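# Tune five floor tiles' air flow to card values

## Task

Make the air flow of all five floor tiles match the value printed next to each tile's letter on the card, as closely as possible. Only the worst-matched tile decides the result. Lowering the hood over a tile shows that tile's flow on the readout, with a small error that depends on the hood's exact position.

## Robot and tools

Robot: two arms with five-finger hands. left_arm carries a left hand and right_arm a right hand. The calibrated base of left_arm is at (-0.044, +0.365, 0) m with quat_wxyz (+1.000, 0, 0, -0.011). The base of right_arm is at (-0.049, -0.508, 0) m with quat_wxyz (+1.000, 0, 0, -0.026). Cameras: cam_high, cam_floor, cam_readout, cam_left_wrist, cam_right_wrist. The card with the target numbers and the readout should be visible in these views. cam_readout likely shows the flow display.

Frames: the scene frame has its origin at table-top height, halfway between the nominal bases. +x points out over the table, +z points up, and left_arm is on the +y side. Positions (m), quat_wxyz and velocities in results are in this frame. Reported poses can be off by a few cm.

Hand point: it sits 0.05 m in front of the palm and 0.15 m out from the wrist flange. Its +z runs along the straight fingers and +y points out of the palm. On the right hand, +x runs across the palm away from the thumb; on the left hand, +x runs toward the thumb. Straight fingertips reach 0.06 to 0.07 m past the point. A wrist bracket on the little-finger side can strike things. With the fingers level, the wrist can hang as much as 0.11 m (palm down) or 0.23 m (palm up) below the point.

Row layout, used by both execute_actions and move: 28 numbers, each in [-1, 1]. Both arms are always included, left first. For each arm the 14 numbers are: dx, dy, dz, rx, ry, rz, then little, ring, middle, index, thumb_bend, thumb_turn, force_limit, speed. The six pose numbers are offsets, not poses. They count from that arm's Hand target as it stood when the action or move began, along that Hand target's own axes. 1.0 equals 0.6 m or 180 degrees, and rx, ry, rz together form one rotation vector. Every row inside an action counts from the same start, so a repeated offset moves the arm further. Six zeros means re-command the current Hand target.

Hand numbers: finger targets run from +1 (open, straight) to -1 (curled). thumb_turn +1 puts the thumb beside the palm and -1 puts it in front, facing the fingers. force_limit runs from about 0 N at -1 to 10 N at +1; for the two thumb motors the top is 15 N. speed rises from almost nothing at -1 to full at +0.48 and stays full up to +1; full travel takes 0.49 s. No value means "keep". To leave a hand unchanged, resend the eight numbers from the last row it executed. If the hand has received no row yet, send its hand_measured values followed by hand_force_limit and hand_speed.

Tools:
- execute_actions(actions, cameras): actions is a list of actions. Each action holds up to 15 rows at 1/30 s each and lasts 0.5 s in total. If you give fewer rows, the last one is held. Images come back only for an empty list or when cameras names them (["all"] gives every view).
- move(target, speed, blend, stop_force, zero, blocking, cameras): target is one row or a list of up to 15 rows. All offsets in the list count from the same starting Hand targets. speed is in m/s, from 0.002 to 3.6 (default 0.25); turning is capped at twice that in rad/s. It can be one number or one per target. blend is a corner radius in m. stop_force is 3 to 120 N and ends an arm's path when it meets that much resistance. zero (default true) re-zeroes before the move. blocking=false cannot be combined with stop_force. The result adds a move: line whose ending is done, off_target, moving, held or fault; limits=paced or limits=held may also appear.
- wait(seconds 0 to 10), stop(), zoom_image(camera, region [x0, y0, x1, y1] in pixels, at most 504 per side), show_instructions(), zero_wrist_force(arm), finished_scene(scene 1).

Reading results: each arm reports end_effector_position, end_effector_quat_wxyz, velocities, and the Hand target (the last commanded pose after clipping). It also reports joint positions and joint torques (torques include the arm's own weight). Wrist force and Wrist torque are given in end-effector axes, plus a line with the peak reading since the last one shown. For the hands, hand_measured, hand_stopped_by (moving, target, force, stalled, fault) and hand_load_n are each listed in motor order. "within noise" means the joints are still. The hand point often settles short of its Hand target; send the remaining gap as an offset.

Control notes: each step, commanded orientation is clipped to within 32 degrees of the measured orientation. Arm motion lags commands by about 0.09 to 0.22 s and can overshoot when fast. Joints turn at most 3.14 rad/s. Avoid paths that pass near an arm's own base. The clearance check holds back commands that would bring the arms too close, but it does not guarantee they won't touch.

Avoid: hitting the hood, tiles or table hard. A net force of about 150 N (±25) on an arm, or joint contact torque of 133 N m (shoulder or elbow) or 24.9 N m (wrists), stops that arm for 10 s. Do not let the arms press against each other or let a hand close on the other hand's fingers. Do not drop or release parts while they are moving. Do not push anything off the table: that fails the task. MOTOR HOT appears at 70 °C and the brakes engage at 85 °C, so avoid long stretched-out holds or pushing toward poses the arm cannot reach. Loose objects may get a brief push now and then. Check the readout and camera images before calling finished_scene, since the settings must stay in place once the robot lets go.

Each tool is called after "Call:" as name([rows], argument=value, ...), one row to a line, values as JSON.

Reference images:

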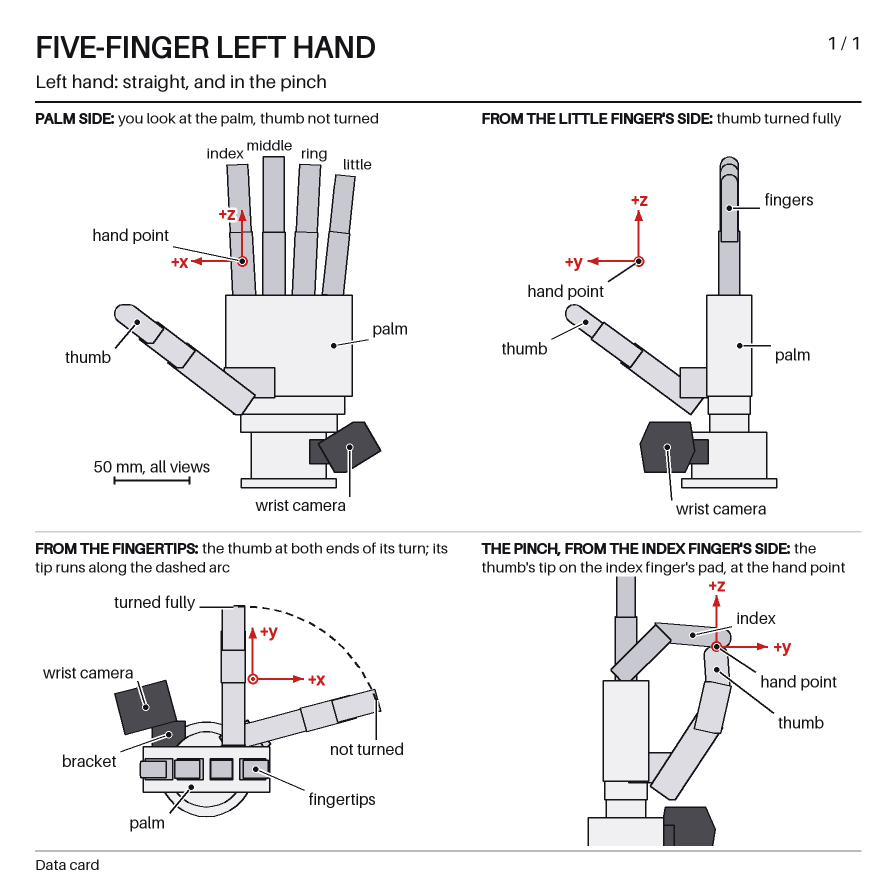

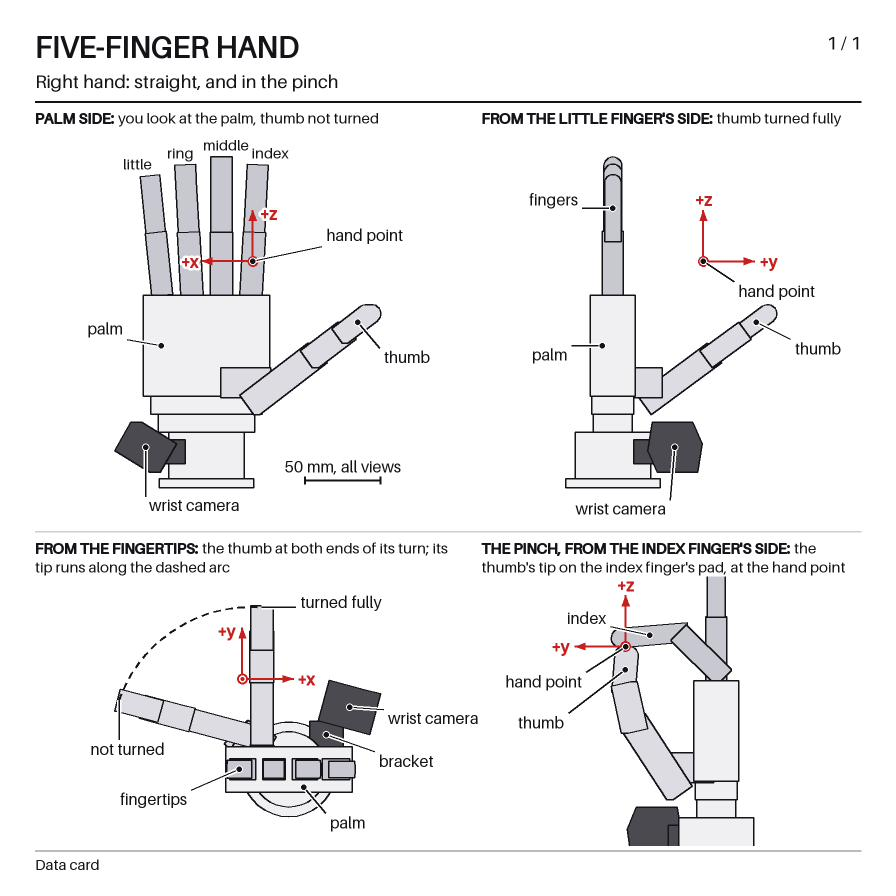

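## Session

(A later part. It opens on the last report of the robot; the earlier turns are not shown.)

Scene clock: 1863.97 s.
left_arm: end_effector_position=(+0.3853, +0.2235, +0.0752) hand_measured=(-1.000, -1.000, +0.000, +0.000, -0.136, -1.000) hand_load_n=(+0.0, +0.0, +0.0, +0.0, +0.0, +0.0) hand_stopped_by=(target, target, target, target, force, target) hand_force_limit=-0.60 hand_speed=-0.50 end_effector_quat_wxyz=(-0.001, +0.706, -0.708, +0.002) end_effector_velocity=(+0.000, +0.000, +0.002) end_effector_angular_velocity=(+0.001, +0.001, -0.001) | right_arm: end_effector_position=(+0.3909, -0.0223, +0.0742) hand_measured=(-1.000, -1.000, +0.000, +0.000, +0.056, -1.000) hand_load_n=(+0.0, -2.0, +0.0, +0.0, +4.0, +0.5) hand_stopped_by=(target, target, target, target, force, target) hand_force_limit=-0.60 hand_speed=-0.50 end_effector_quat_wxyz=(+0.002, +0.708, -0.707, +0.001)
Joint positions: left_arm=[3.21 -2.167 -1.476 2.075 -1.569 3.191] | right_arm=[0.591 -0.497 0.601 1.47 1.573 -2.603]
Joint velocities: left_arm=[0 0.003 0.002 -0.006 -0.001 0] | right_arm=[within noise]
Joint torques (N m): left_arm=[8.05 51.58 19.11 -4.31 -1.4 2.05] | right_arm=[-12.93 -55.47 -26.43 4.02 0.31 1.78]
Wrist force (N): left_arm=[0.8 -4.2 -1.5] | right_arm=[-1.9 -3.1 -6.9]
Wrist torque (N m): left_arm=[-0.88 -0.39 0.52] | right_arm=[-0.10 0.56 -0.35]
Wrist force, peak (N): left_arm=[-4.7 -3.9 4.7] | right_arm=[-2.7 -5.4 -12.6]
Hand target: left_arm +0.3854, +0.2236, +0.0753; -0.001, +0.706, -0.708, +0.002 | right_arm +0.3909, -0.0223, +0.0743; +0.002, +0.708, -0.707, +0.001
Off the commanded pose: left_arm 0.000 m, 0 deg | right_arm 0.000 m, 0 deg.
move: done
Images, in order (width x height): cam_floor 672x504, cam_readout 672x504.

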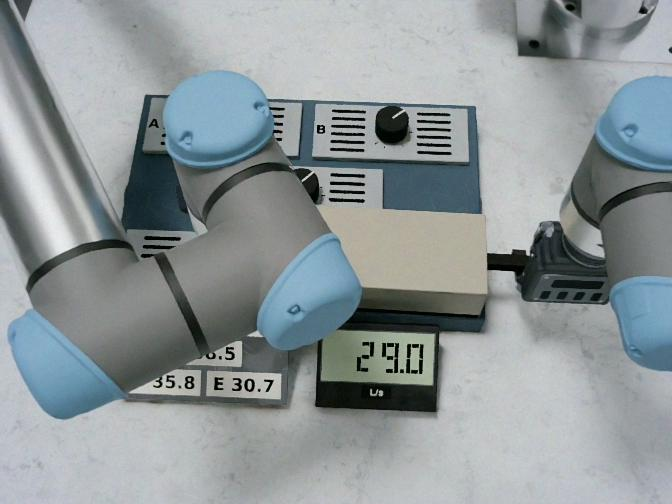

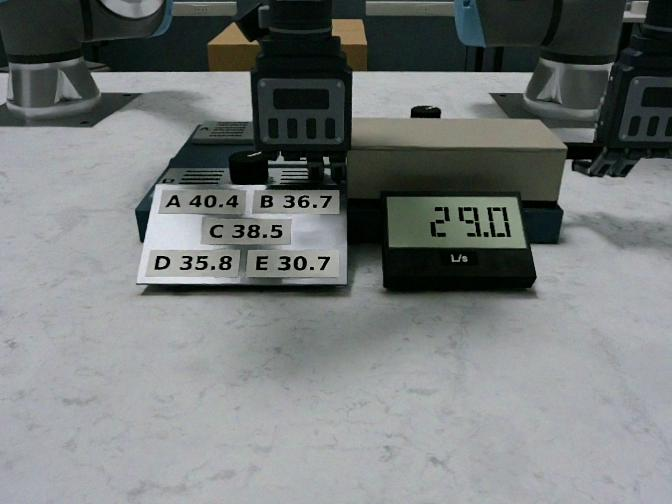

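Call:
move([
  [0,0,-0.015,0,0,0,-1,-1,0,0,-0.3,-1,-0.6,-0.5, 0,0,-0.0162,0,0,0,-1,-1,0,0,-0.3,-1,-0.6,-0.5],
  [-0.005833,0,-0.015,0,0,0,-1,-1,0,0,-0.3,-1,-0.6,-0.5, -0.005833,0,-0.0162,0,0,0,-1,-1,0,0,-0.3,-1,-0.6,-0.5],
  [-0.005833,0,0,0,0,0,-1,-1,0,0,-0.3,-1,-0.6,-0.5, -0.005833,0,-0.0012,0,0,0,-1,-1,0,0,-0.3,-1,-0.6,-0.5],
], speed=0.06, blend=[0.001,0.001,0], cameras=["cam_floor","cam_readout"])

Call:
zoom_image(camera="cam_floor", region=[270, 180, 510, 340])

Call:
zoom_image(camera="cam_floor", region=[300, 90, 480, 220])

Call:
move([
  [0,0,-0.015,0,0,0,-1,-1,0,0,-0.3,-1,-0.6,-0.5, 0,0,-0.015,0,0,0,-1,-1,0,0,-0.3,-1,-0.6,-0.5],
  [-0.001667,-0.000833,-0.015,0,0,0,-1,-1,0,0,-0.3,-1,-0.6,-0.5, -0.001667,-0.000833,-0.015,0,0,0,-1,-1,0,0,-0.3,-1,-0.6,-0.5],
  [-0.001667,-0.000833,0,0,0,0,-1,-1,0,0,-0.3,-1,-0.6,-0.5, -0.001667,-0.000833,0,0,0,0,-1,-1,0,0,-0.3,-1,-0.6,-0.5],
], speed=0.06, blend=[0.001,0.001,0], cameras=["cam_readout"])

Call:
move([
  [0,0,-0.015,0,0,0,-1,-1,0,0,-0.3,-1,-0.6,-0.5, 0,0,-0.015,0,0,0,-1,-1,0,0,-0.3,-1,-0.6,-0.5],
  [0.001667,-0.000833,-0.015,0,0,0,-1,-1,0,0,-0.3,-1,-0.6,-0.5, 0.001667,-0.000833,-0.015,0,0,0,-1,-1,0,0,-0.3,-1,-0.6,-0.5],
  [0.001667,-0.000833,0,0,0,0,-1,-1,0,0,-0.3,-1,-0.6,-0.5, 0.001667,-0.000833,0,0,0,0,-1,-1,0,0,-0.3,-1,-0.6,-0.5],
], speed=0.06, blend=[0.001,0.001,0], cameras=["cam_readout"])

Call:
move([
  [0,0,-0.015,0,0,0,-1,-1,0,0,-0.3,-1,-0.6,-0.5, 0,0,-0.015,0,0,0,-1,-1,0,0,-0.3,-1,-0.6,-0.5],
  [0.001667,0.001167,-0.015,0,0,0,-1,-1,0,0,-0.3,-1,-0.6,-0.5, 0.001667,-0.0005,-0.015,0,0,0,-1,-1,0,0,-0.3,-1,-0.6,-0.5],
  [0.001667,0.001167,0,0,0,0,-1,-1,0,0,-0.3,-1,-0.6,-0.5, 0.001667,-0.0005,0,0,0,0,-1,-1,0,0,-0.3,-1,-0.6,-0.5],
], speed=0.06, blend=[0.001,0.001,0], cameras=["cam_readout"])

Call:
move([
  [0,0,-0.015,0,0,0,-1,-1,0,0,-0.3,-1,-0.6,-0.5, 0,0,-0.015,0,0,0,-1,-1,0,0,-0.3,-1,-0.6,-0.5],
  [-0.001667,0.000833,-0.015,0,0,0,-1,-1,0,0,-0.3,-1,-0.6,-0.5, -0.001667,0.000833,-0.015,0,0,0,-1,-1,0,0,-0.3,-1,-0.6,-0.5],
  [-0.001667,0.000833,0,0,0,0,-1,-1,0,0,-0.3,-1,-0.6,-0.5, -0.001667,0.000833,0,0,0,0,-1,-1,0,0,-0.3,-1,-0.6,-0.5],
], speed=0.06, blend=[0.001,0.001,0], cameras=["cam_readout"])

Call:
move([
  [0,0,-0.015,0,0,0,-1,-1,0,0,-0.3,-1,-0.6,-0.5, 0,0,-0.015,0,0,0,-1,-1,0,0,-0.3,-1,-0.6,-0.5],
  [-0.001667,0.000833,-0.015,0,0,0,-1,-1,0,0,-0.3,-1,-0.6,-0.5, -0.001667,0.000833,-0.015,0,0,0,-1,-1,0,0,-0.3,-1,-0.6,-0.5],
  [-0.001667,0.000833,0,0,0,0,-1,-1,0,0,-0.3,-1,-0.6,-0.5, -0.001667,0.000833,0,0,0,0,-1,-1,0,0,-0.3,-1,-0.6,-0.5],
], speed=0.06, blend=[0.001,0.001,0], cameras=["cam_readout"])

Call:
move([
  [0,0,-0.015,0,0,0,-1,-1,0,0,-0.3,-1,-0.6,-0.5, 0,0,-0.015,0,0,0,-1,-1,0,0,-0.3,-1,-0.6,-0.5],
  [-0.001667,0.000833,-0.015,0,0,0,-1,-1,0,0,-0.3,-1,-0.6,-0.5, -0.001667,0.000833,-0.015,0,0,0,-1,-1,0,0,-0.3,-1,-0.6,-0.5],
  [-0.001667,0.000833,0,0,0,0,-1,-1,0,0,-0.3,-1,-0.6,-0.5, -0.001667,0.000833,0,0,0,0,-1,-1,0,0,-0.3,-1,-0.6,-0.5],
], speed=0.06, blend=[0.001,0.001,0], cameras=["cam_readout"])

Call:
move([
  [0,0,-0.015,0,0,0,-1,-1,0,0,-0.3,-1,-0.6,-0.5, 0,0,-0.015,0,0,0,-1,-1,0,0,-0.3,-1,-0.6,-0.5],
  [0.001667,-0.001333,-0.015,0,0,0,-1,-1,0,0,-0.3,-1,-0.6,-0.5, 0.001667,0.002,-0.015,0,0,0,-1,-1,0,0,-0.3,-1,-0.6,-0.5],
  [0.001667,-0.001333,0,0,0,0,-1,-1,0,0,-0.3,-1,-0.6,-0.5, 0.001667,0.002,0,0,0,0,-1,-1,0,0,-0.3,-1,-0.6,-0.5],
], speed=0.06, blend=[0.001,0.001,0], cameras=["cam_readout"])

Call:
move([
  [0,0,-0.015,0,0,0,-1,-1,0,0,-0.3,-1,-0.6,-0.5, 0,0,-0.015,0,0,0,-1,-1,0,0,-0.3,-1,-0.6,-0.5],
  [0.001667,-0.000833,-0.015,0,0,0,-1,-1,0,0,-0.3,-1,-0.6,-0.5, 0.001667,-0.000833,-0.015,0,0,0,-1,-1,0,0,-0.3,-1,-0.6,-0.5],
  [0.001667,-0.000833,0,0,0,0,-1,-1,0,0,-0.3,-1,-0.6,-0.5, 0.001667,-0.000833,0,0,0,0,-1,-1,0,0,-0.3,-1,-0.6,-0.5],
], speed=0.06, blend=[0.001,0.001,0], cameras=["cam_readout"])

Call:
move([
  [0,0,-0.015,0,0,0,-1,-1,0,0,-0.3,-1,-0.6,-0.5, 0,0,-0.015,0,0,0,-1,-1,0,0,-0.3,-1,-0.6,-0.5],
  [0.001667,-0.000833,-0.015,0,0,0,-1,-1,0,0,-0.3,-1,-0.6,-0.5, 0.001667,-0.000833,-0.015,0,0,0,-1,-1,0,0,-0.3,-1,-0.6,-0.5],
  [0.001667,-0.000833,0,0,0,0,-1,-1,0,0,-0.3,-1,-0.6,-0.5, 0.001667,-0.000833,0,0,0,0,-1,-1,0,0,-0.3,-1,-0.6,-0.5],
], speed=0.06, blend=[0.001,0.001,0], cameras=["cam_readout"])

Call:
move([
  [0,0,-0.015,0,0,0,-1,-1,0,0,-0.3,-1,-0.6,-0.5, 0,0,-0.015,0,0,0,-1,-1,0,0,-0.3,-1,-0.6,-0.5],
  [-0.001667,-0.000833,-0.015,0,0,0,-1,-1,0,0,-0.3,-1,-0.6,-0.5, -0.001667,-0.000833,-0.015,0,0,0,-1,-1,0,0,-0.3,-1,-0.6,-0.5],
  [-0.001667,-0.000833,0,0,0,0,-1,-1,0,0,-0.3,-1,-0.6,-0.5, -0.001667,-0.000833,0,0,0,0,-1,-1,0,0,-0.3,-1,-0.6,-0.5],
], speed=0.06, blend=[0.001,0.001,0], cameras=["cam_readout"])

Call:
move([
  [0,0,-0.015,0,0,0,-1,-1,0,0,-0.3,-1,-0.6,-0.5, 0,0,-0.015,0,0,0,-1,-1,0,0,-0.3,-1,-0.6,-0.5],
  [-0.001667,0.002667,-0.015,0,0,0,-1,-1,0,0,-0.3,-1,-0.6,-0.5, -0.001667,0.001,-0.015,0,0,0,-1,-1,0,0,-0.3,-1,-0.6,-0.5],
  [-0.001667,0.002667,0,0,0,0,-1,-1,0,0,-0.3,-1,-0.6,-0.5, -0.001667,0.001,0,0,0,0,-1,-1,0,0,-0.3,-1,-0.6,-0.5],
], speed=0.06, blend=[0.001,0.001,0], cameras=["cam_readout"])

Scene clock: 1902.03 s.
left_arm: end_effector_position=(+0.3854, +0.2271, +0.0752) hand_measured=(-1.000, -1.000, +0.000, +0.000, -0.136, -1.000) hand_load_n=(+0.0, +0.0, +0.0, +0.0, +0.0, +0.0) hand_stopped_by=(target, target, target, target, force, target) hand_force_limit=-0.60 hand_speed=-0.50 end_effector_quat_wxyz=(-0.001, +0.706, -0.708, +0.002) end_effector_velocity=(-0.001, +0.000, +0.002) end_effector_angular_velocity=(-0.001, +0.003, -0.001) | right_arm: end_effector_position=(+0.3908, -0.0187, +0.0749) hand_measured=(-1.000, -1.000, +0.000, +0.000, +0.056, -1.000) hand_load_n=(+0.0, -0.5, +0.0, +0.0, +3.5, +0.5) hand_stopped_by=(target, target, target, target, force, target) hand_force_limit=-0.60 hand_speed=-0.50 end_effector_quat_wxyz=(+0.002, +0.708, -0.707, +0.001)
Joint positions: left_arm=[3.217 -2.165 -1.479 2.076 -1.569 3.198] | right_arm=[0.596 -0.487 0.58 1.482 1.573 -2.598]
Joint velocities: left_arm=[0 0.001 0.001 -0.006 0.001 0] | right_arm=[within noise]
Joint torques (N m): left_arm=[-6.84 49.16 21.35 -4.71 0.96 -2.42] | right_arm=[-14.78 -59.57 -27.14 4.82 -0.45 -2.27]
Wrist force (N): left_arm=[0.8 -4.4 -1.4] | right_arm=[-2.0 -1.5 -0.3]
Wrist torque (N m): left_arm=[-0.91 -0.38 0.51] | right_arm=[-0.10 0.38 -0.40]
Wrist force, peak (N): left_arm=[2.3 -4.4 4.2] | right_arm=[-2.6 -4.9 -8.9]
Hand target: left_arm +0.3854, +0.2271, +0.0753; -0.001, +0.706, -0.708, +0.002 | right_arm +0.3909, -0.0188, +0.0750; +0.002, +0.708, -0.707, +0.001
Off the commanded pose: left_arm 0.000 m, 0 deg | right_arm 0.000 m, 0 deg.
move: done
Images, in order (width x height): cam_floor 672x504, cam_readout 672x504.

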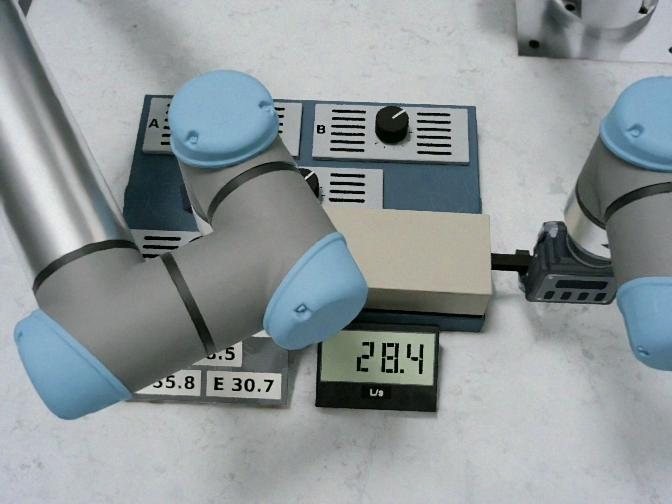

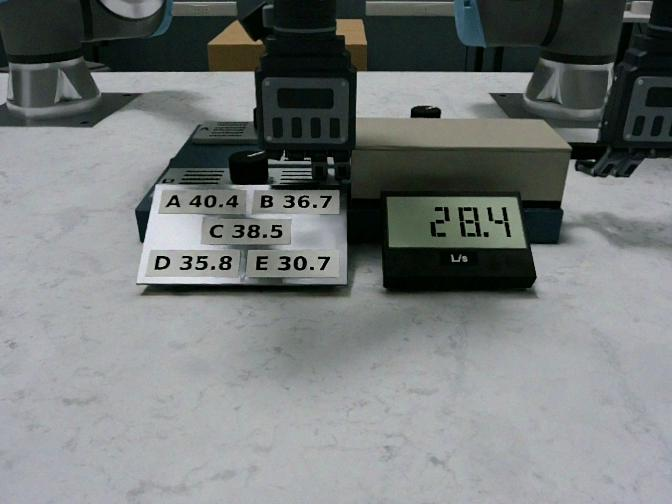

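Scaled by 2.100 from the camera's 672x504 image, which has a finer 960x720 frame.

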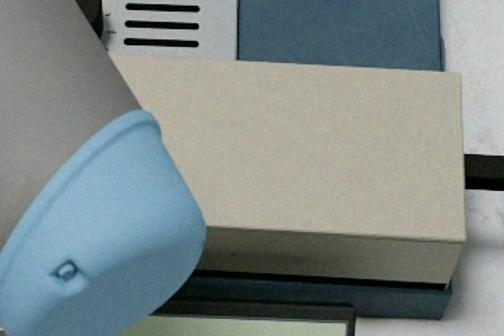

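Scaled by 2.800 from the camera's 672x504 image, which has a finer 960x720 frame.

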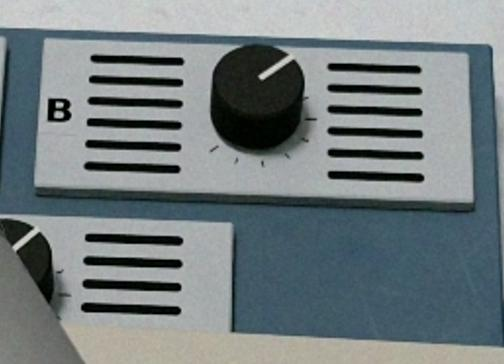

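Scene clock: 1902.80 s.
left_arm: end_effector_position=(+0.3859, +0.2281, +0.0752) hand_measured=(-1.000, -1.000, +0.000, +0.000, -0.136, -1.000) hand_load_n=(+0.0, +0.0, +0.0, +0.0, +0.0, +0.0) hand_stopped_by=(target, target, target, target, force, target) hand_force_limit=-0.60 hand_speed=-0.50 end_effector_quat_wxyz=(-0.001, +0.706, -0.708, +0.002) | right_arm: end_effector_position=(+0.3914, -0.0178, +0.0749) hand_measured=(-1.000, -1.000, +0.000, +0.000, +0.056, -1.000) hand_load_n=(+0.0, -1.0, +0.0, +0.0, +3.0, +0.0) hand_stopped_by=(target, target, target, target, force, target) hand_force_limit=-0.60 hand_speed=-0.50 end_effector_quat_wxyz=(+0.002, +0.708, -0.707, +0.001)
Joint positions: left_arm=[3.219 -2.166 -1.478 2.076 -1.569 3.2] | right_arm=[0.597 -0.482 0.571 1.486 1.573 -2.597]
Joint torques (N m): left_arm=[-4.73 51.63 19.89 -4.4 0.92 -2.21] | right_arm=[16.25 -56.68 -26.41 4.52 0.15 2.33]
Wrist force (N): left_arm=[0.7 -4.4 -1.4] | right_arm=[-0.8 -4.7 -2.2]
Wrist torque (N m): left_arm=[-0.91 -0.38 0.41] | right_arm=[-0.21 0.43 -0.49]
Wrist force, peak (N): left_arm=[1.2 -4.3 4.4] | right_arm=[-2.2 -6.0 -10.0]
Hand target: left_arm +0.3859, +0.2281, +0.0753; -0.001, +0.706, -0.708, +0.002 | right_arm +0.3914, -0.0178, +0.0750; +0.002, +0.708, -0.707, +0.001
Off the commanded pose: left_arm 0.000 m, 0 deg | right_arm 0.000 m, 0 deg.
move: done; blend cut to 0.0006 m at target 1, 0.0006 m at target 2
Images, in order (width x height): cam_readout 672x504.

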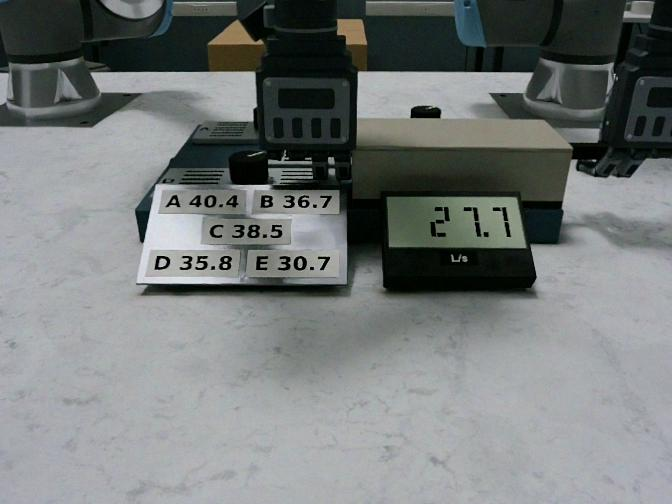

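Scene clock: 1903.57 s.
left_arm: end_effector_position=(+0.3863, +0.2270, +0.0752) hand_measured=(-1.000, -1.000, +0.000, +0.000, -0.136, -1.000) hand_load_n=(+0.0, +0.0, +0.0, +0.5, +0.0, +0.0) hand_stopped_by=(target, target, target, target, force, target) hand_force_limit=-0.60 hand_speed=-0.50 end_effector_quat_wxyz=(-0.001, +0.706, -0.708, +0.002) | right_arm: end_effector_position=(+0.3919, -0.0188, +0.0750) hand_measured=(-1.000, -1.000, +0.000, +0.000, +0.056, -1.000) hand_load_n=(+0.0, -1.5, +0.0, +0.0, +3.0, +0.5) hand_stopped_by=(target, target, target, target, force, target) hand_force_limit=-0.60 hand_speed=-0.50 end_effector_quat_wxyz=(+0.002, +0.708, -0.707, +0.001)
Joint positions: left_arm=[3.217 -2.167 -1.475 2.075 -1.569 3.198] | right_arm=[0.595 -0.484 0.574 1.485 1.573 -2.599]
Joint torques (N m): left_arm=[7.18 51.46 20.06 -4.83 0.2 2.17] | right_arm=[-13.9 -57.26 -27.72 4.79 0.69 0.33]
Wrist force (N): left_arm=[0.8 -4.2 -1.5] | right_arm=[-2.1 -3.8 -2.8]
Wrist torque (N m): left_arm=[-0.88 -0.38 0.52] | right_arm=[-0.14 0.44 -0.35]
Wrist force, peak (N): left_arm=[2.7 -4.3 3.7] | right_arm=[-2.6 -6.6 -9.7]
Hand target: left_arm +0.3864, +0.2271, +0.0753; -0.001, +0.706, -0.708, +0.002 | right_arm +0.3919, -0.0188, +0.0750; +0.002, +0.708, -0.707, +0.001
Off the commanded pose: left_arm 0.000 m, 0 deg | right_arm 0.000 m, 0 deg.
move: done; blend cut to 0.0006 m at target 1, 0.0006 m at target 2
Images, in order (width x height): cam_readout 672x504.

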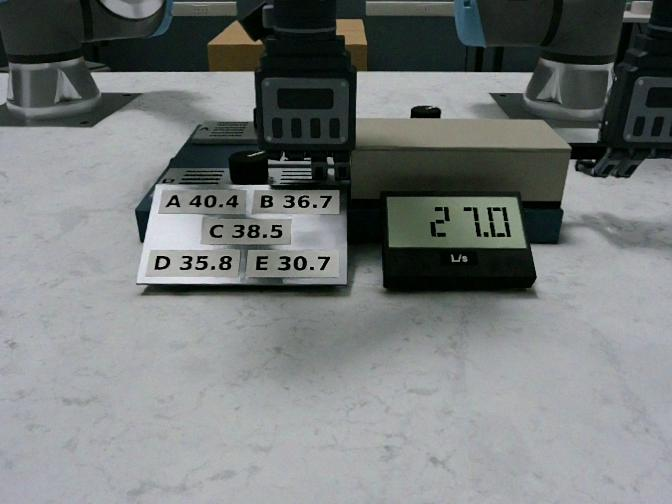

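Scene clock: 1904.33 s.
left_arm: end_effector_position=(+0.3856, +0.2260, +0.0752) hand_measured=(-1.000, -1.000, +0.000, +0.000, -0.136, -1.000) hand_load_n=(+0.0, +0.0, +0.5, +0.0, +0.0, +0.0) hand_stopped_by=(target, target, target, target, force, target) hand_force_limit=-0.60 hand_speed=-0.50 end_effector_quat_wxyz=(-0.001, +0.706, -0.708, +0.002) | right_arm: end_effector_position=(+0.3922, -0.0199, +0.0750) hand_measured=(-1.000, -1.000, +0.000, +0.000, +0.056, -1.000) hand_load_n=(+0.0, -1.0, +0.0, +0.0, +3.5, +0.5) hand_stopped_by=(target, target, target, target, force, target) hand_force_limit=-0.60 hand_speed=-0.50 end_effector_quat_wxyz=(+0.002, +0.708, -0.707, +0.001)
Joint positions: left_arm=[3.215 -2.166 -1.477 2.075 -1.569 3.196] | right_arm=[0.594 -0.486 0.578 1.483 1.573 -2.601]
Joint torques (N m): left_arm=[5.14 50.69 19.88 -4.37 -0.78 1.21] | right_arm=[7.9 -57.38 -28.92 4.85 0.77 0.84]
Wrist force (N): left_arm=[0.8 -4.2 -1.5] | right_arm=[-1.9 -2.5 -2.2]
Wrist torque (N m): left_arm=[-0.88 -0.38 0.53] | right_arm=[-0.11 0.45 -0.33]
Wrist force, peak (N): left_arm=[2.4 -3.6 4.5] | right_arm=[-2.6 -5.0 -9.7]
Hand target: left_arm +0.3857, +0.2261, +0.0753; -0.001, +0.706, -0.708, +0.002 | right_arm +0.3922, -0.0198, +0.0750; +0.002, +0.708, -0.707, +0.001
Off the commanded pose: left_arm 0.000 m, 0 deg | right_arm 0.000 m, 0 deg.
move: done; blend cut to 0.0006 m at target 1, 0.0006 m at target 2
Images, in order (width x height): cam_readout 672x504.

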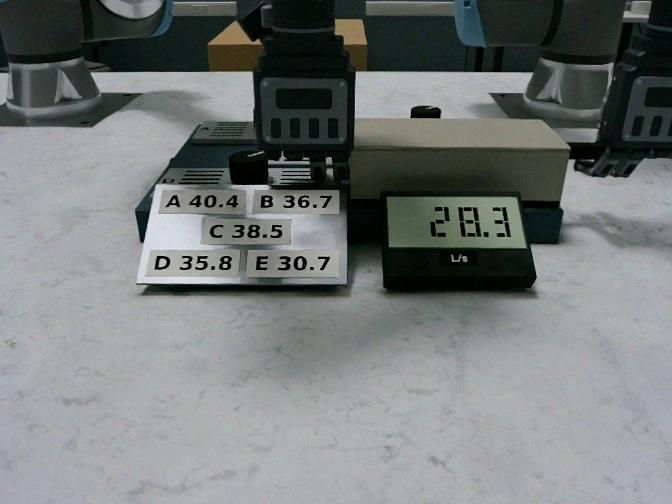

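Scene clock: 1905.10 s.
left_arm: end_effector_position=(+0.3852, +0.2271, +0.0752) hand_measured=(-1.000, -1.000, +0.000, +0.000, -0.136, -1.000) hand_load_n=(+0.0, +0.0, +0.0, +0.0, +0.0, +0.0) hand_stopped_by=(target, target, target, target, force, target) hand_force_limit=-0.60 hand_speed=-0.50 end_effector_quat_wxyz=(-0.001, +0.706, -0.708, +0.002) | right_arm: end_effector_position=(+0.3916, -0.0187, +0.0749) hand_measured=(-1.000, -1.000, +0.000, +0.000, +0.056, -1.000) hand_load_n=(+0.0, -1.5, +0.0, +0.0, +3.5, +0.5) hand_stopped_by=(target, target, target, target, force, target) hand_force_limit=-0.60 hand_speed=-0.50 end_effector_quat_wxyz=(+0.002, +0.708, -0.707, +0.001)
Joint positions: left_arm=[3.217 -2.165 -1.479 2.076 -1.569 3.198] | right_arm=[0.596 -0.484 0.575 1.484 1.573 -2.599]
Joint torques (N m): left_arm=[-7.1 51.18 21.65 -4.61 1.37 -2.4] | right_arm=[-8.85 -57.47 -28.33 5.3 0.38 -1.72]
Wrist force (N): left_arm=[1.0 -4.2 -1.4] | right_arm=[-1.9 -2.6 -1.4]
Wrist torque (N m): left_arm=[-0.88 -0.42 0.43] | right_arm=[-0.12 0.44 -0.46]
Wrist force, peak (N): left_arm=[2.2 -4.4 4.5] | right_arm=[-2.3 -5.2 -9.8]
Hand target: left_arm +0.3852, +0.2271, +0.0753; -0.001, +0.706, -0.708, +0.002 | right_arm +0.3917, -0.0188, +0.0750; +0.002, +0.708, -0.707, +0.001
Off the commanded pose: left_arm 0.000 m, 0 deg | right_arm 0.000 m, 0 deg.
move: done; blend cut to 0.0006 m at target 1, 0.0006 m at target 2
Images, in order (width x height): cam_readout 672x504.

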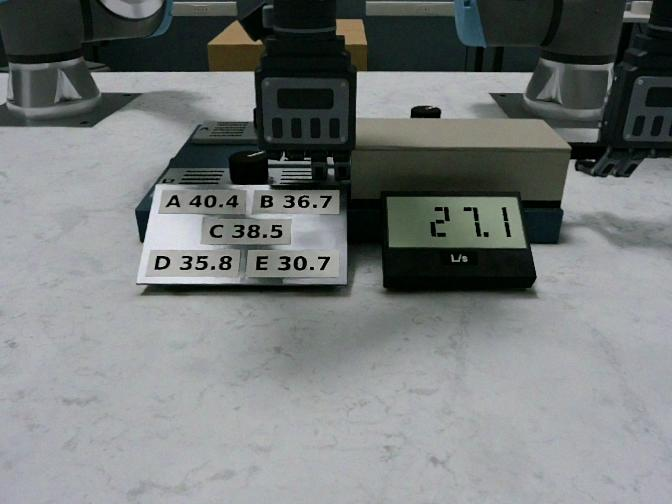

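Scene clock: 1905.87 s.
left_arm: end_effector_position=(+0.3847, +0.2281, +0.0752) hand_measured=(-1.000, -1.000, +0.000, +0.000, -0.136, -1.000) hand_load_n=(+0.0, +0.0, +0.0, +0.0, +0.0, +0.0) hand_stopped_by=(target, target, target, target, force, target) hand_force_limit=-0.60 hand_speed=-0.50 end_effector_quat_wxyz=(-0.001, +0.706, -0.708, +0.002) | right_arm: end_effector_position=(+0.3912, -0.0178, +0.0749) hand_measured=(-1.000, -1.000, +0.000, +0.000, +0.056, -1.000) hand_load_n=(+0.0, -1.5, +0.0, +0.0, +3.5, +0.5) hand_stopped_by=(target, target, target, target, force, target) hand_force_limit=-0.60 hand_speed=-0.50 end_effector_quat_wxyz=(+0.002, +0.708, -0.707, +0.001)
Joint positions: left_arm=[3.219 -2.163 -1.482 2.077 -1.569 3.2] | right_arm=[0.597 -0.483 0.573 1.485 1.573 -2.597]
Joint torques (N m): left_arm=[-5.36 48.53 21.22 -4.32 0.01 -2.25] | right_arm=[8.88 -57.32 -27.59 5.4 -0.27 -1.18]
Wrist force (N): left_arm=[0.8 -4.3 -1.7] | right_arm=[-1.8 -2.1 -1.4]
Wrist torque (N m): left_arm=[-0.89 -0.40 0.41] | right_arm=[-0.08 0.44 -0.44]
Wrist force, peak (N): left_arm=[1.2 -4.7 4.2] | right_arm=[-2.4 -5.0 -9.7]
Hand target: left_arm +0.3847, +0.2281, +0.0753; -0.001, +0.706, -0.708, +0.002 | right_arm +0.3912, -0.0178, +0.0750; +0.002, +0.708, -0.707, +0.001
Off the commanded pose: left_arm 0.000 m, 0 deg | right_arm 0.000 m, 0 deg.
move: done; blend cut to 0.0006 m at target 1, 0.0006 m at target 2
Images, in order (width x height): cam_readout 672x504.

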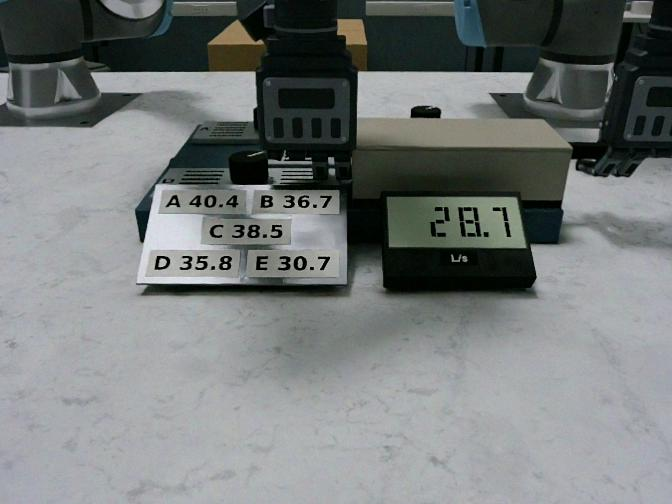

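Scene clock: 1906.63 s.
left_arm: end_effector_position=(+0.3842, +0.2291, +0.0752) hand_measured=(-1.000, -1.000, +0.000, +0.000, -0.136, -1.000) hand_load_n=(+0.0, +0.0, +0.0, +0.0, +0.0, +0.0) hand_stopped_by=(target, target, target, target, force, target) hand_force_limit=-0.60 hand_speed=-0.50 end_effector_quat_wxyz=(-0.001, +0.706, -0.708, +0.002) | right_arm: end_effector_position=(+0.3906, -0.0167, +0.0749) hand_measured=(-1.000, -1.000, +0.000, +0.000, +0.054, -1.000) hand_load_n=(+0.0, -3.5, +0.0, +0.0, +1.5, +0.0) hand_stopped_by=(target, target, target, target, force, target) hand_force_limit=-0.60 hand_speed=-0.50 end_effector_quat_wxyz=(+0.002, +0.708, -0.707, +0.001)
Joint positions: left_arm=[3.221 -2.162 -1.485 2.079 -1.569 3.202] | right_arm=[0.599 -0.482 0.57 1.487 1.573 -2.595]
Joint torques (N m): left_arm=[-5.27 49.79 20 -4.31 -0.56 -2.02] | right_arm=[-6.75 -53.21 -24.68 4.44 -2.07 -1.19]
Wrist force (N): left_arm=[0.9 -4.2 -1.3] | right_arm=[5.2 -10.0 -6.1]
Wrist torque (N m): left_arm=[-0.90 -0.39 0.41] | right_arm=[-0.42 0.77 -0.44]
Wrist force, peak (N): left_arm=[2.6 -4.5 3.9] | right_arm=[4.5 -13.5 -15.5]
Hand target: left_arm +0.3842, +0.2291, +0.0753; -0.001, +0.706, -0.708, +0.002 | right_arm +0.3907, -0.0168, +0.0750; +0.002, +0.708, -0.707, +0.001
Off the commanded pose: left_arm 0.000 m, 0 deg | right_arm 0.000 m, 0 deg.
move: done; blend cut to 0.0006 m at target 1, 0.0006 m at target 2
Images, in order (width x height): cam_readout 672x504.

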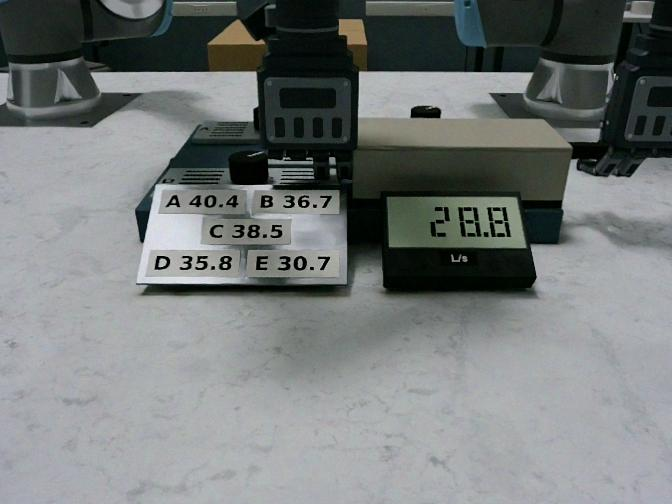

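Scene clock: 1907.40 s.
left_arm: end_effector_position=(+0.3849, +0.2280, +0.0752) hand_measured=(-1.000, -1.000, +0.000, +0.000, -0.136, -1.000) hand_load_n=(+0.0, +0.0, +0.0, +0.0, +0.0, +0.0) hand_stopped_by=(target, target, target, target, force, target) hand_force_limit=-0.60 hand_speed=-0.50 end_effector_quat_wxyz=(-0.001, +0.706, -0.708, +0.002) | right_arm: end_effector_position=(+0.3895, -0.0178, +0.0749) hand_measured=(-1.000, -1.000, +0.000, +0.000, +0.056, -1.000) hand_load_n=(+0.0, -1.5, +0.0, +0.0, +2.0, +0.5) hand_stopped_by=(target, target, target, target, force, target) hand_force_limit=-0.60 hand_speed=-0.50 end_effector_quat_wxyz=(+0.002, +0.708, -0.707, +0.001)
Joint positions: left_arm=[3.219 -2.164 -1.481 2.077 -1.569 3.2] | right_arm=[0.598 -0.488 0.583 1.48 1.573 -2.596]
Joint torques (N m): left_arm=[7.77 50.32 21.14 -4.54 1.15 2] | right_arm=[-13.58 -58.9 -26.67 4.78 -0.41 -2.23]
Wrist force (N): left_arm=[0.9 -4.1 -1.3] | right_arm=[-1.2 -3.9 -2.5]
Wrist torque (N m): left_arm=[-0.88 -0.40 0.53] | right_arm=[-0.19 0.50 -0.43]
Wrist force, peak (N): left_arm=[2.5 -0.6 5.6] | right_arm=[4.7 -10.6 -5.3]
Hand target: left_arm +0.3850, +0.2281, +0.0753; -0.001, +0.706, -0.708, +0.002 | right_arm +0.3895, -0.0178, +0.0750; +0.002, +0.708, -0.707, +0.001
Off the commanded pose: left_arm 0.000 m, 0 deg | right_arm 0.000 m, 0 deg.
move: done; blend cut to 0.0008 m at target 1, 0.0008 m at target 2
Images, in order (width x height): cam_readout 672x504.

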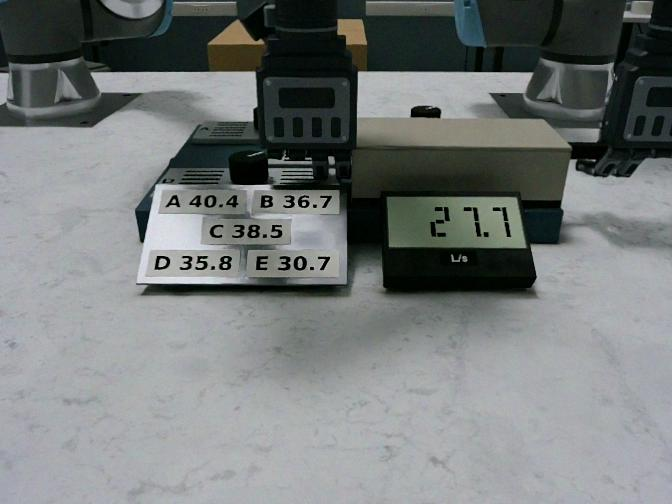

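Scene clock: 1908.17 s.
left_arm: end_effector_position=(+0.3855, +0.2270, +0.0752) hand_measured=(-1.000, -1.000, +0.000, +0.000, -0.136, -1.000) hand_load_n=(+0.0, +0.0, +0.0, +0.0, +0.0, +0.0) hand_stopped_by=(target, target, target, target, force, target) hand_force_limit=-0.60 hand_speed=-0.50 end_effector_quat_wxyz=(-0.001, +0.706, -0.708, +0.002) | right_arm: end_effector_position=(+0.3900, -0.0189, +0.0750) hand_measured=(-1.000, -1.000, +0.000, +0.000, +0.056, -1.000) hand_load_n=(+0.0, -1.0, +0.0, +0.0, +2.5, +0.5) hand_stopped_by=(target, target, target, target, force, target) hand_force_limit=-0.60 hand_speed=-0.50 end_effector_quat_wxyz=(+0.002, +0.708, -0.707, +0.001)
Joint positions: left_arm=[3.217 -2.165 -1.478 2.076 -1.569 3.198] | right_arm=[0.597 -0.49 0.586 1.479 1.573 -2.598]
Joint torques (N m): left_arm=[4.92 52.37 21.58 -4.75 0.68 1.71] | right_arm=[8.66 -57.8 -28.22 4.76 0.93 1.75]
Wrist force (N): left_arm=[0.6 -4.4 -0.9] | right_arm=[-2.0 -3.0 -1.6]
Wrist torque (N m): left_arm=[-0.93 -0.34 0.53] | right_arm=[-0.15 0.42 -0.31]
Wrist force, peak (N): left_arm=[1.9 -4.2 4.3] | right_arm=[-2.3 -5.0 -8.5]
Hand target: left_arm +0.3855, +0.2271, +0.0753; -0.001, +0.706, -0.708, +0.002 | right_arm +0.3900, -0.0188, +0.0750; +0.002, +0.708, -0.707, +0.001
Off the commanded pose: left_arm 0.000 m, 0 deg | right_arm 0.000 m, 0 deg.
move: done; blend cut to 0.0006 m at target 1, 0.0006 m at target 2
Images, in order (width x height): cam_readout 672x504.

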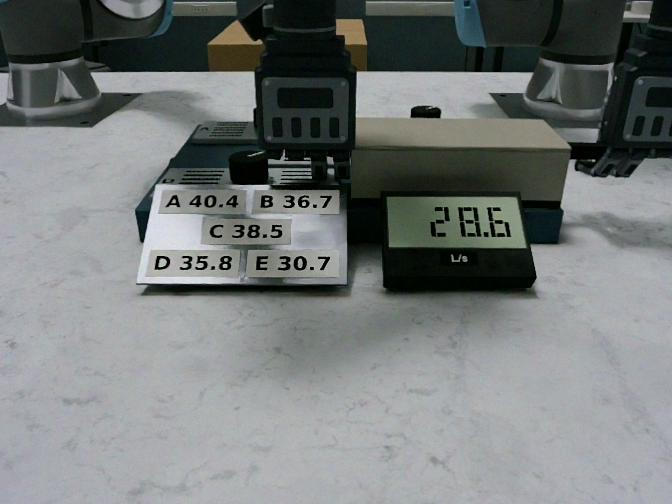

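Scene clock: 1908.93 s.
left_arm: end_effector_position=(+0.3859, +0.2260, +0.0752) hand_measured=(-1.000, -1.000, +0.000, +0.000, -0.136, -1.000) hand_load_n=(+0.0, +0.0, +0.0, +0.0, +0.0, +0.0) hand_stopped_by=(target, target, target, target, force, target) hand_force_limit=-0.60 hand_speed=-0.50 end_effector_quat_wxyz=(-0.001, +0.706, -0.708, +0.002) | right_arm: end_effector_position=(+0.3904, -0.0198, +0.0750) hand_measured=(-1.000, -1.000, +0.000, +0.000, +0.056, -1.000) hand_load_n=(+0.0, -1.0, +0.0, +0.0, +2.5, +0.5) hand_stopped_by=(target, target, target, target, force, target) hand_force_limit=-0.60 hand_speed=-0.50 end_effector_quat_wxyz=(+0.002, +0.708, -0.707, +0.001)
Joint positions: left_arm=[3.215 -2.167 -1.476 2.075 -1.569 3.196] | right_arm=[0.595 -0.491 0.589 1.478 1.573 -2.599]
Joint torques (N m): left_arm=[5.56 51.46 20.05 -4.32 -0.88 1.71] | right_arm=[-12.07 -58.04 -28.45 4.87 0.36 1.23]
Wrist force (N): left_arm=[0.7 -4.3 -1.4] | right_arm=[-2.1 -3.3 -2.2]
Wrist torque (N m): left_arm=[-0.90 -0.37 0.53] | right_arm=[-0.13 0.45 -0.32]
Wrist force, peak (N): left_arm=[2.3 -4.3 3.8] | right_arm=[-2.4 -6.0 -9.3]
Hand target: left_arm +0.3860, +0.2261, +0.0753; -0.001, +0.706, -0.708, +0.002 | right_arm +0.3905, -0.0198, +0.0750; +0.002, +0.708, -0.707, +0.001
Off the commanded pose: left_arm 0.000 m, 0 deg | right_arm 0.000 m, 0 deg.
move: done; blend cut to 0.0006 m at target 1, 0.0006 m at target 2
Images, in order (width x height): cam_readout 672x504.

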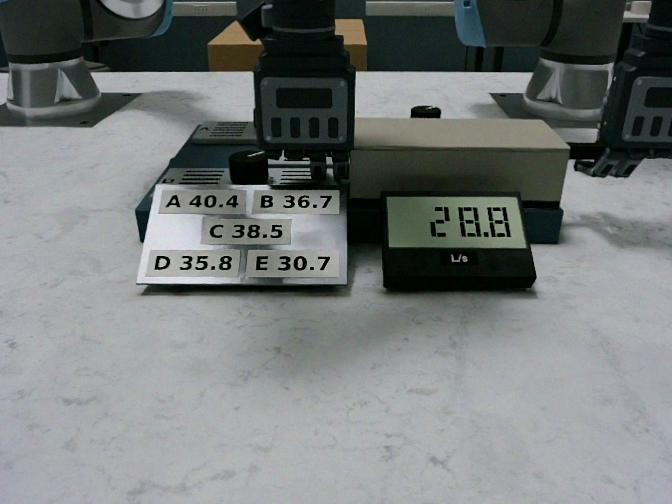

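Scene clock: 1909.70 s.
left_arm: end_effector_position=(+0.3865, +0.2271, +0.0752) hand_measured=(-1.000, -1.000, +0.000, +0.000, -0.136, -1.000) hand_load_n=(+0.0, +0.0, +0.5, +0.0, +0.0, +0.0) hand_stopped_by=(target, target, target, target, force, target) hand_force_limit=-0.60 hand_speed=-0.50 end_effector_quat_wxyz=(-0.001, +0.706, -0.708, +0.002) | right_arm: end_effector_position=(+0.3910, -0.0188, +0.0750) hand_measured=(-1.000, -1.000, +0.000, +0.000, +0.056, -1.000) hand_load_n=(+0.0, -1.0, +0.0, +0.0, +2.5, +0.5) hand_stopped_by=(target, target, target, target, force, target) hand_force_limit=-0.60 hand_speed=-0.50 end_effector_quat_wxyz=(+0.002, +0.708, -0.707, +0.001)
Joint positions: left_arm=[3.217 -2.167 -1.475 2.075 -1.569 3.198] | right_arm=[0.596 -0.486 0.58 1.482 1.573 -2.598]
Joint torques (N m): left_arm=[-7.98 52.12 22.04 -4.22 1.44 -2.37] | right_arm=[15.03 -57.7 -24.2 4.82 -0.64 -0.56]
Wrist force (N): left_arm=[0.7 -4.1 -1.4] | right_arm=[-1.4 -3.4 -2.4]
Wrist torque (N m): left_arm=[-0.87 -0.37 0.41] | right_arm=[-0.14 0.43 -0.46]
Wrist force, peak (N): left_arm=[2.3 -4.1 4.1] | right_arm=[-2.5 -6.5 -9.2]
Hand target: left_arm +0.3865, +0.2271, +0.0753; -0.001, +0.706, -0.708, +0.002 | right_arm +0.3910, -0.0188, +0.0750; +0.002, +0.708, -0.707, +0.001
Off the commanded pose: left_arm 0.000 m, 0 deg | right_arm 0.000 m, 0 deg.
move: done; blend cut to 0.0006 m at target 1, 0.0006 m at target 2
Images, in order (width x height): cam_readout 672x504.

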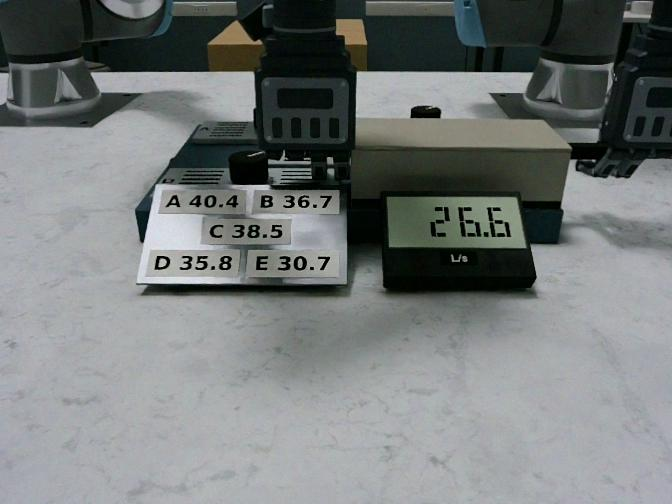

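Scene clock: 1910.47 s.
left_arm: end_effector_position=(+0.3849, +0.2281, +0.0752) hand_measured=(-1.000, -1.000, +0.000, +0.000, -0.136, -1.000) hand_load_n=(+0.0, +0.0, +0.0, +0.0, +0.0, +0.0) hand_stopped_by=(target, target, target, target, force, target) hand_force_limit=-0.60 hand_speed=-0.50 end_effector_quat_wxyz=(-0.001, +0.706, -0.708, +0.002) | right_arm: end_effector_position=(+0.3903, -0.0177, +0.0749) hand_measured=(-1.000, -1.000, +0.000, +0.000, +0.056, -1.000) hand_load_n=(+0.0, -1.0, +0.0, +0.0, +3.0, +0.5) hand_stopped_by=(target, target, target, target, force, target) hand_force_limit=-0.60 hand_speed=-0.50 end_effector_quat_wxyz=(+0.002, +0.708, -0.707, +0.001)
Joint positions: left_arm=[3.219 -2.163 -1.481 2.077 -1.569 3.2] | right_arm=[0.598 -0.485 0.578 1.483 1.573 -2.596]
Joint torques (N m): left_arm=[-6.31 49.94 19.91 -4.7 0.08 -2.32] | right_arm=[-10.27 -57.82 -26.51 4.64 -0.77 -1.31]
Wrist force (N): left_arm=[0.7 -4.3 -1.5] | right_arm=[-1.8 -2.3 -1.5]
Wrist torque (N m): left_arm=[-0.90 -0.38 0.40] | right_arm=[-0.12 0.42 -0.45]
Wrist force, peak (N): left_arm=[2.2 -3.7 4.4] | right_arm=[-2.5 -4.7 -8.9]
Hand target: left_arm +0.3849, +0.2281, +0.0753; -0.001, +0.706, -0.708, +0.002 | right_arm +0.3904, -0.0178, +0.0750; +0.002, +0.708, -0.707, +0.001
Off the commanded pose: left_arm 0.000 m, 0 deg | right_arm 0.000 m, 0 deg.
move: done; blend cut to 0.0009 m at target 1, 0.0009 m at target 2
Images, in order (width x height): cam_readout 672x504.

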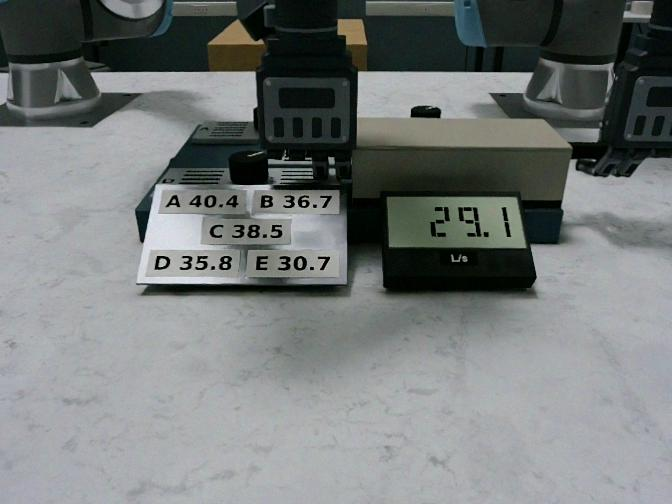

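Call:
move([
  [0,0,-0.09,0,0,0,-1,-1,0,0,-0.3,-1,-0.6,-0.5, 0,0,-0.09,0,0,0,-1,-1,0,0,-0.3,-1,-0.6,-0.5],
  [0.1625,0.15167,-0.09,0,0,0,-1,-1,0,0,-0.3,-1,-0.6,-0.5, 0.1625,0.15167,-0.09,0,0,0,-1,-1,0,0,-0.3,-1,-0.6,-0.5],
  [0.1625,0.15167,-0.015,0,0,0,-1,-1,0,0,-0.3,-1,-0.6,-0.5, 0.1625,0.15167,-0.015,0,0,0,-1,-1,0,0,-0.3,-1,-0.6,-0.5],
  [0.1625,0.15167,0,0,0,0,-1,-1,0,0,-0.3,-1,-0.6,-0.5, 0.1625,0.15167,0,0,0,0,-1,-1,0,0,-0.3,-1,-0.6,-0.5],
], speed=[0.15,0.2,0.15,0.04], blend=[0.01,0.01,0.001,0], cameras=["cam_floor","cam_readout"])

Call:
zoom_image(camera="cam_floor", region=[190, 120, 430, 280])

Scene clock: 1921.37 s.
left_arm: end_effector_position=(+0.2936, +0.1308, +0.0750) hand_measured=(-1.000, -1.000, +0.000, +0.000, -0.136, -1.000) hand_load_n=(+0.0, +0.0, +0.0, +0.0, +0.0, +0.0) hand_stopped_by=(target, target, target, target, force, target) hand_force_limit=-0.60 hand_speed=-0.50 end_effector_quat_wxyz=(-0.001, +0.706, -0.708, +0.002) | right_arm: end_effector_position=(+0.2995, -0.1154, +0.0755) hand_measured=(-1.000, -1.000, +0.000, +0.000, +0.054, -1.000) hand_load_n=(+0.0, -1.0, +0.0, +0.0, +1.0, +0.5) hand_stopped_by=(target, target, target, target, force, target) hand_force_limit=-0.60 hand_speed=-0.50 end_effector_quat_wxyz=(+0.002, +0.708, -0.707, +0.001)
Joint positions: left_arm=[2.993 -2.051 -1.667 2.151 -1.57 2.974] | right_arm=[0.53 -0.872 1.3 1.147 1.573 -2.664]
Joint torques (N m): left_arm=[-6.91 45.19 20.53 -4.54 1.74 -2.41] | right_arm=[15.93 -48.66 -23.45 4.81 0.95 2.05]
Wrist force (N): left_arm=[0.5 -4.0 -1.6] | right_arm=[-2.0 -4.3 -3.0]
Wrist torque (N m): left_arm=[-0.88 -0.33 0.41] | right_arm=[-0.17 0.50 -0.37]
Wrist force, peak (N): left_arm=[5.6 -4.2 5.7] | right_arm=[-1.7 -4.5 -7.2]
Hand target: left_arm +0.2936, +0.1308, +0.0751; -0.001, +0.706, -0.708, +0.002 | right_arm +0.2995, -0.1154, +0.0756; +0.002, +0.708, -0.707, +0.001
Off the commanded pose: left_arm 0.000 m, 0 deg | right_arm 0.000 m, 0 deg.
move: done
Images, in order (width x height): cam_floor 672x504, cam_readout 672x504.

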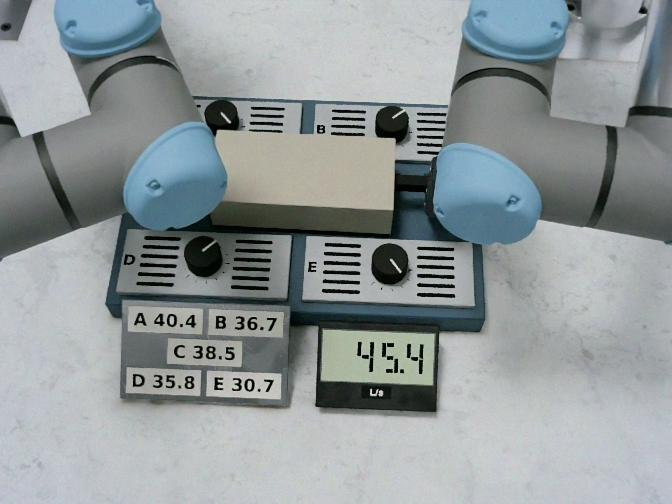

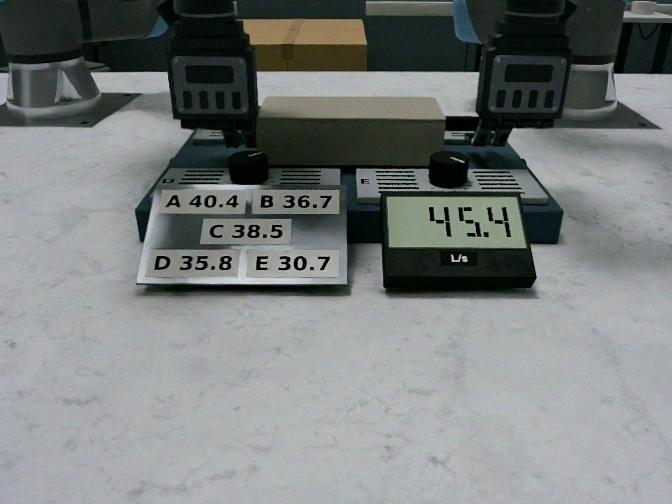

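Scaled by 2.100 from the camera's 672x504 image, which has a finer 960x720 frame.

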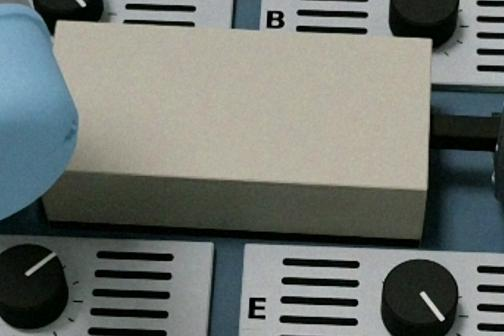

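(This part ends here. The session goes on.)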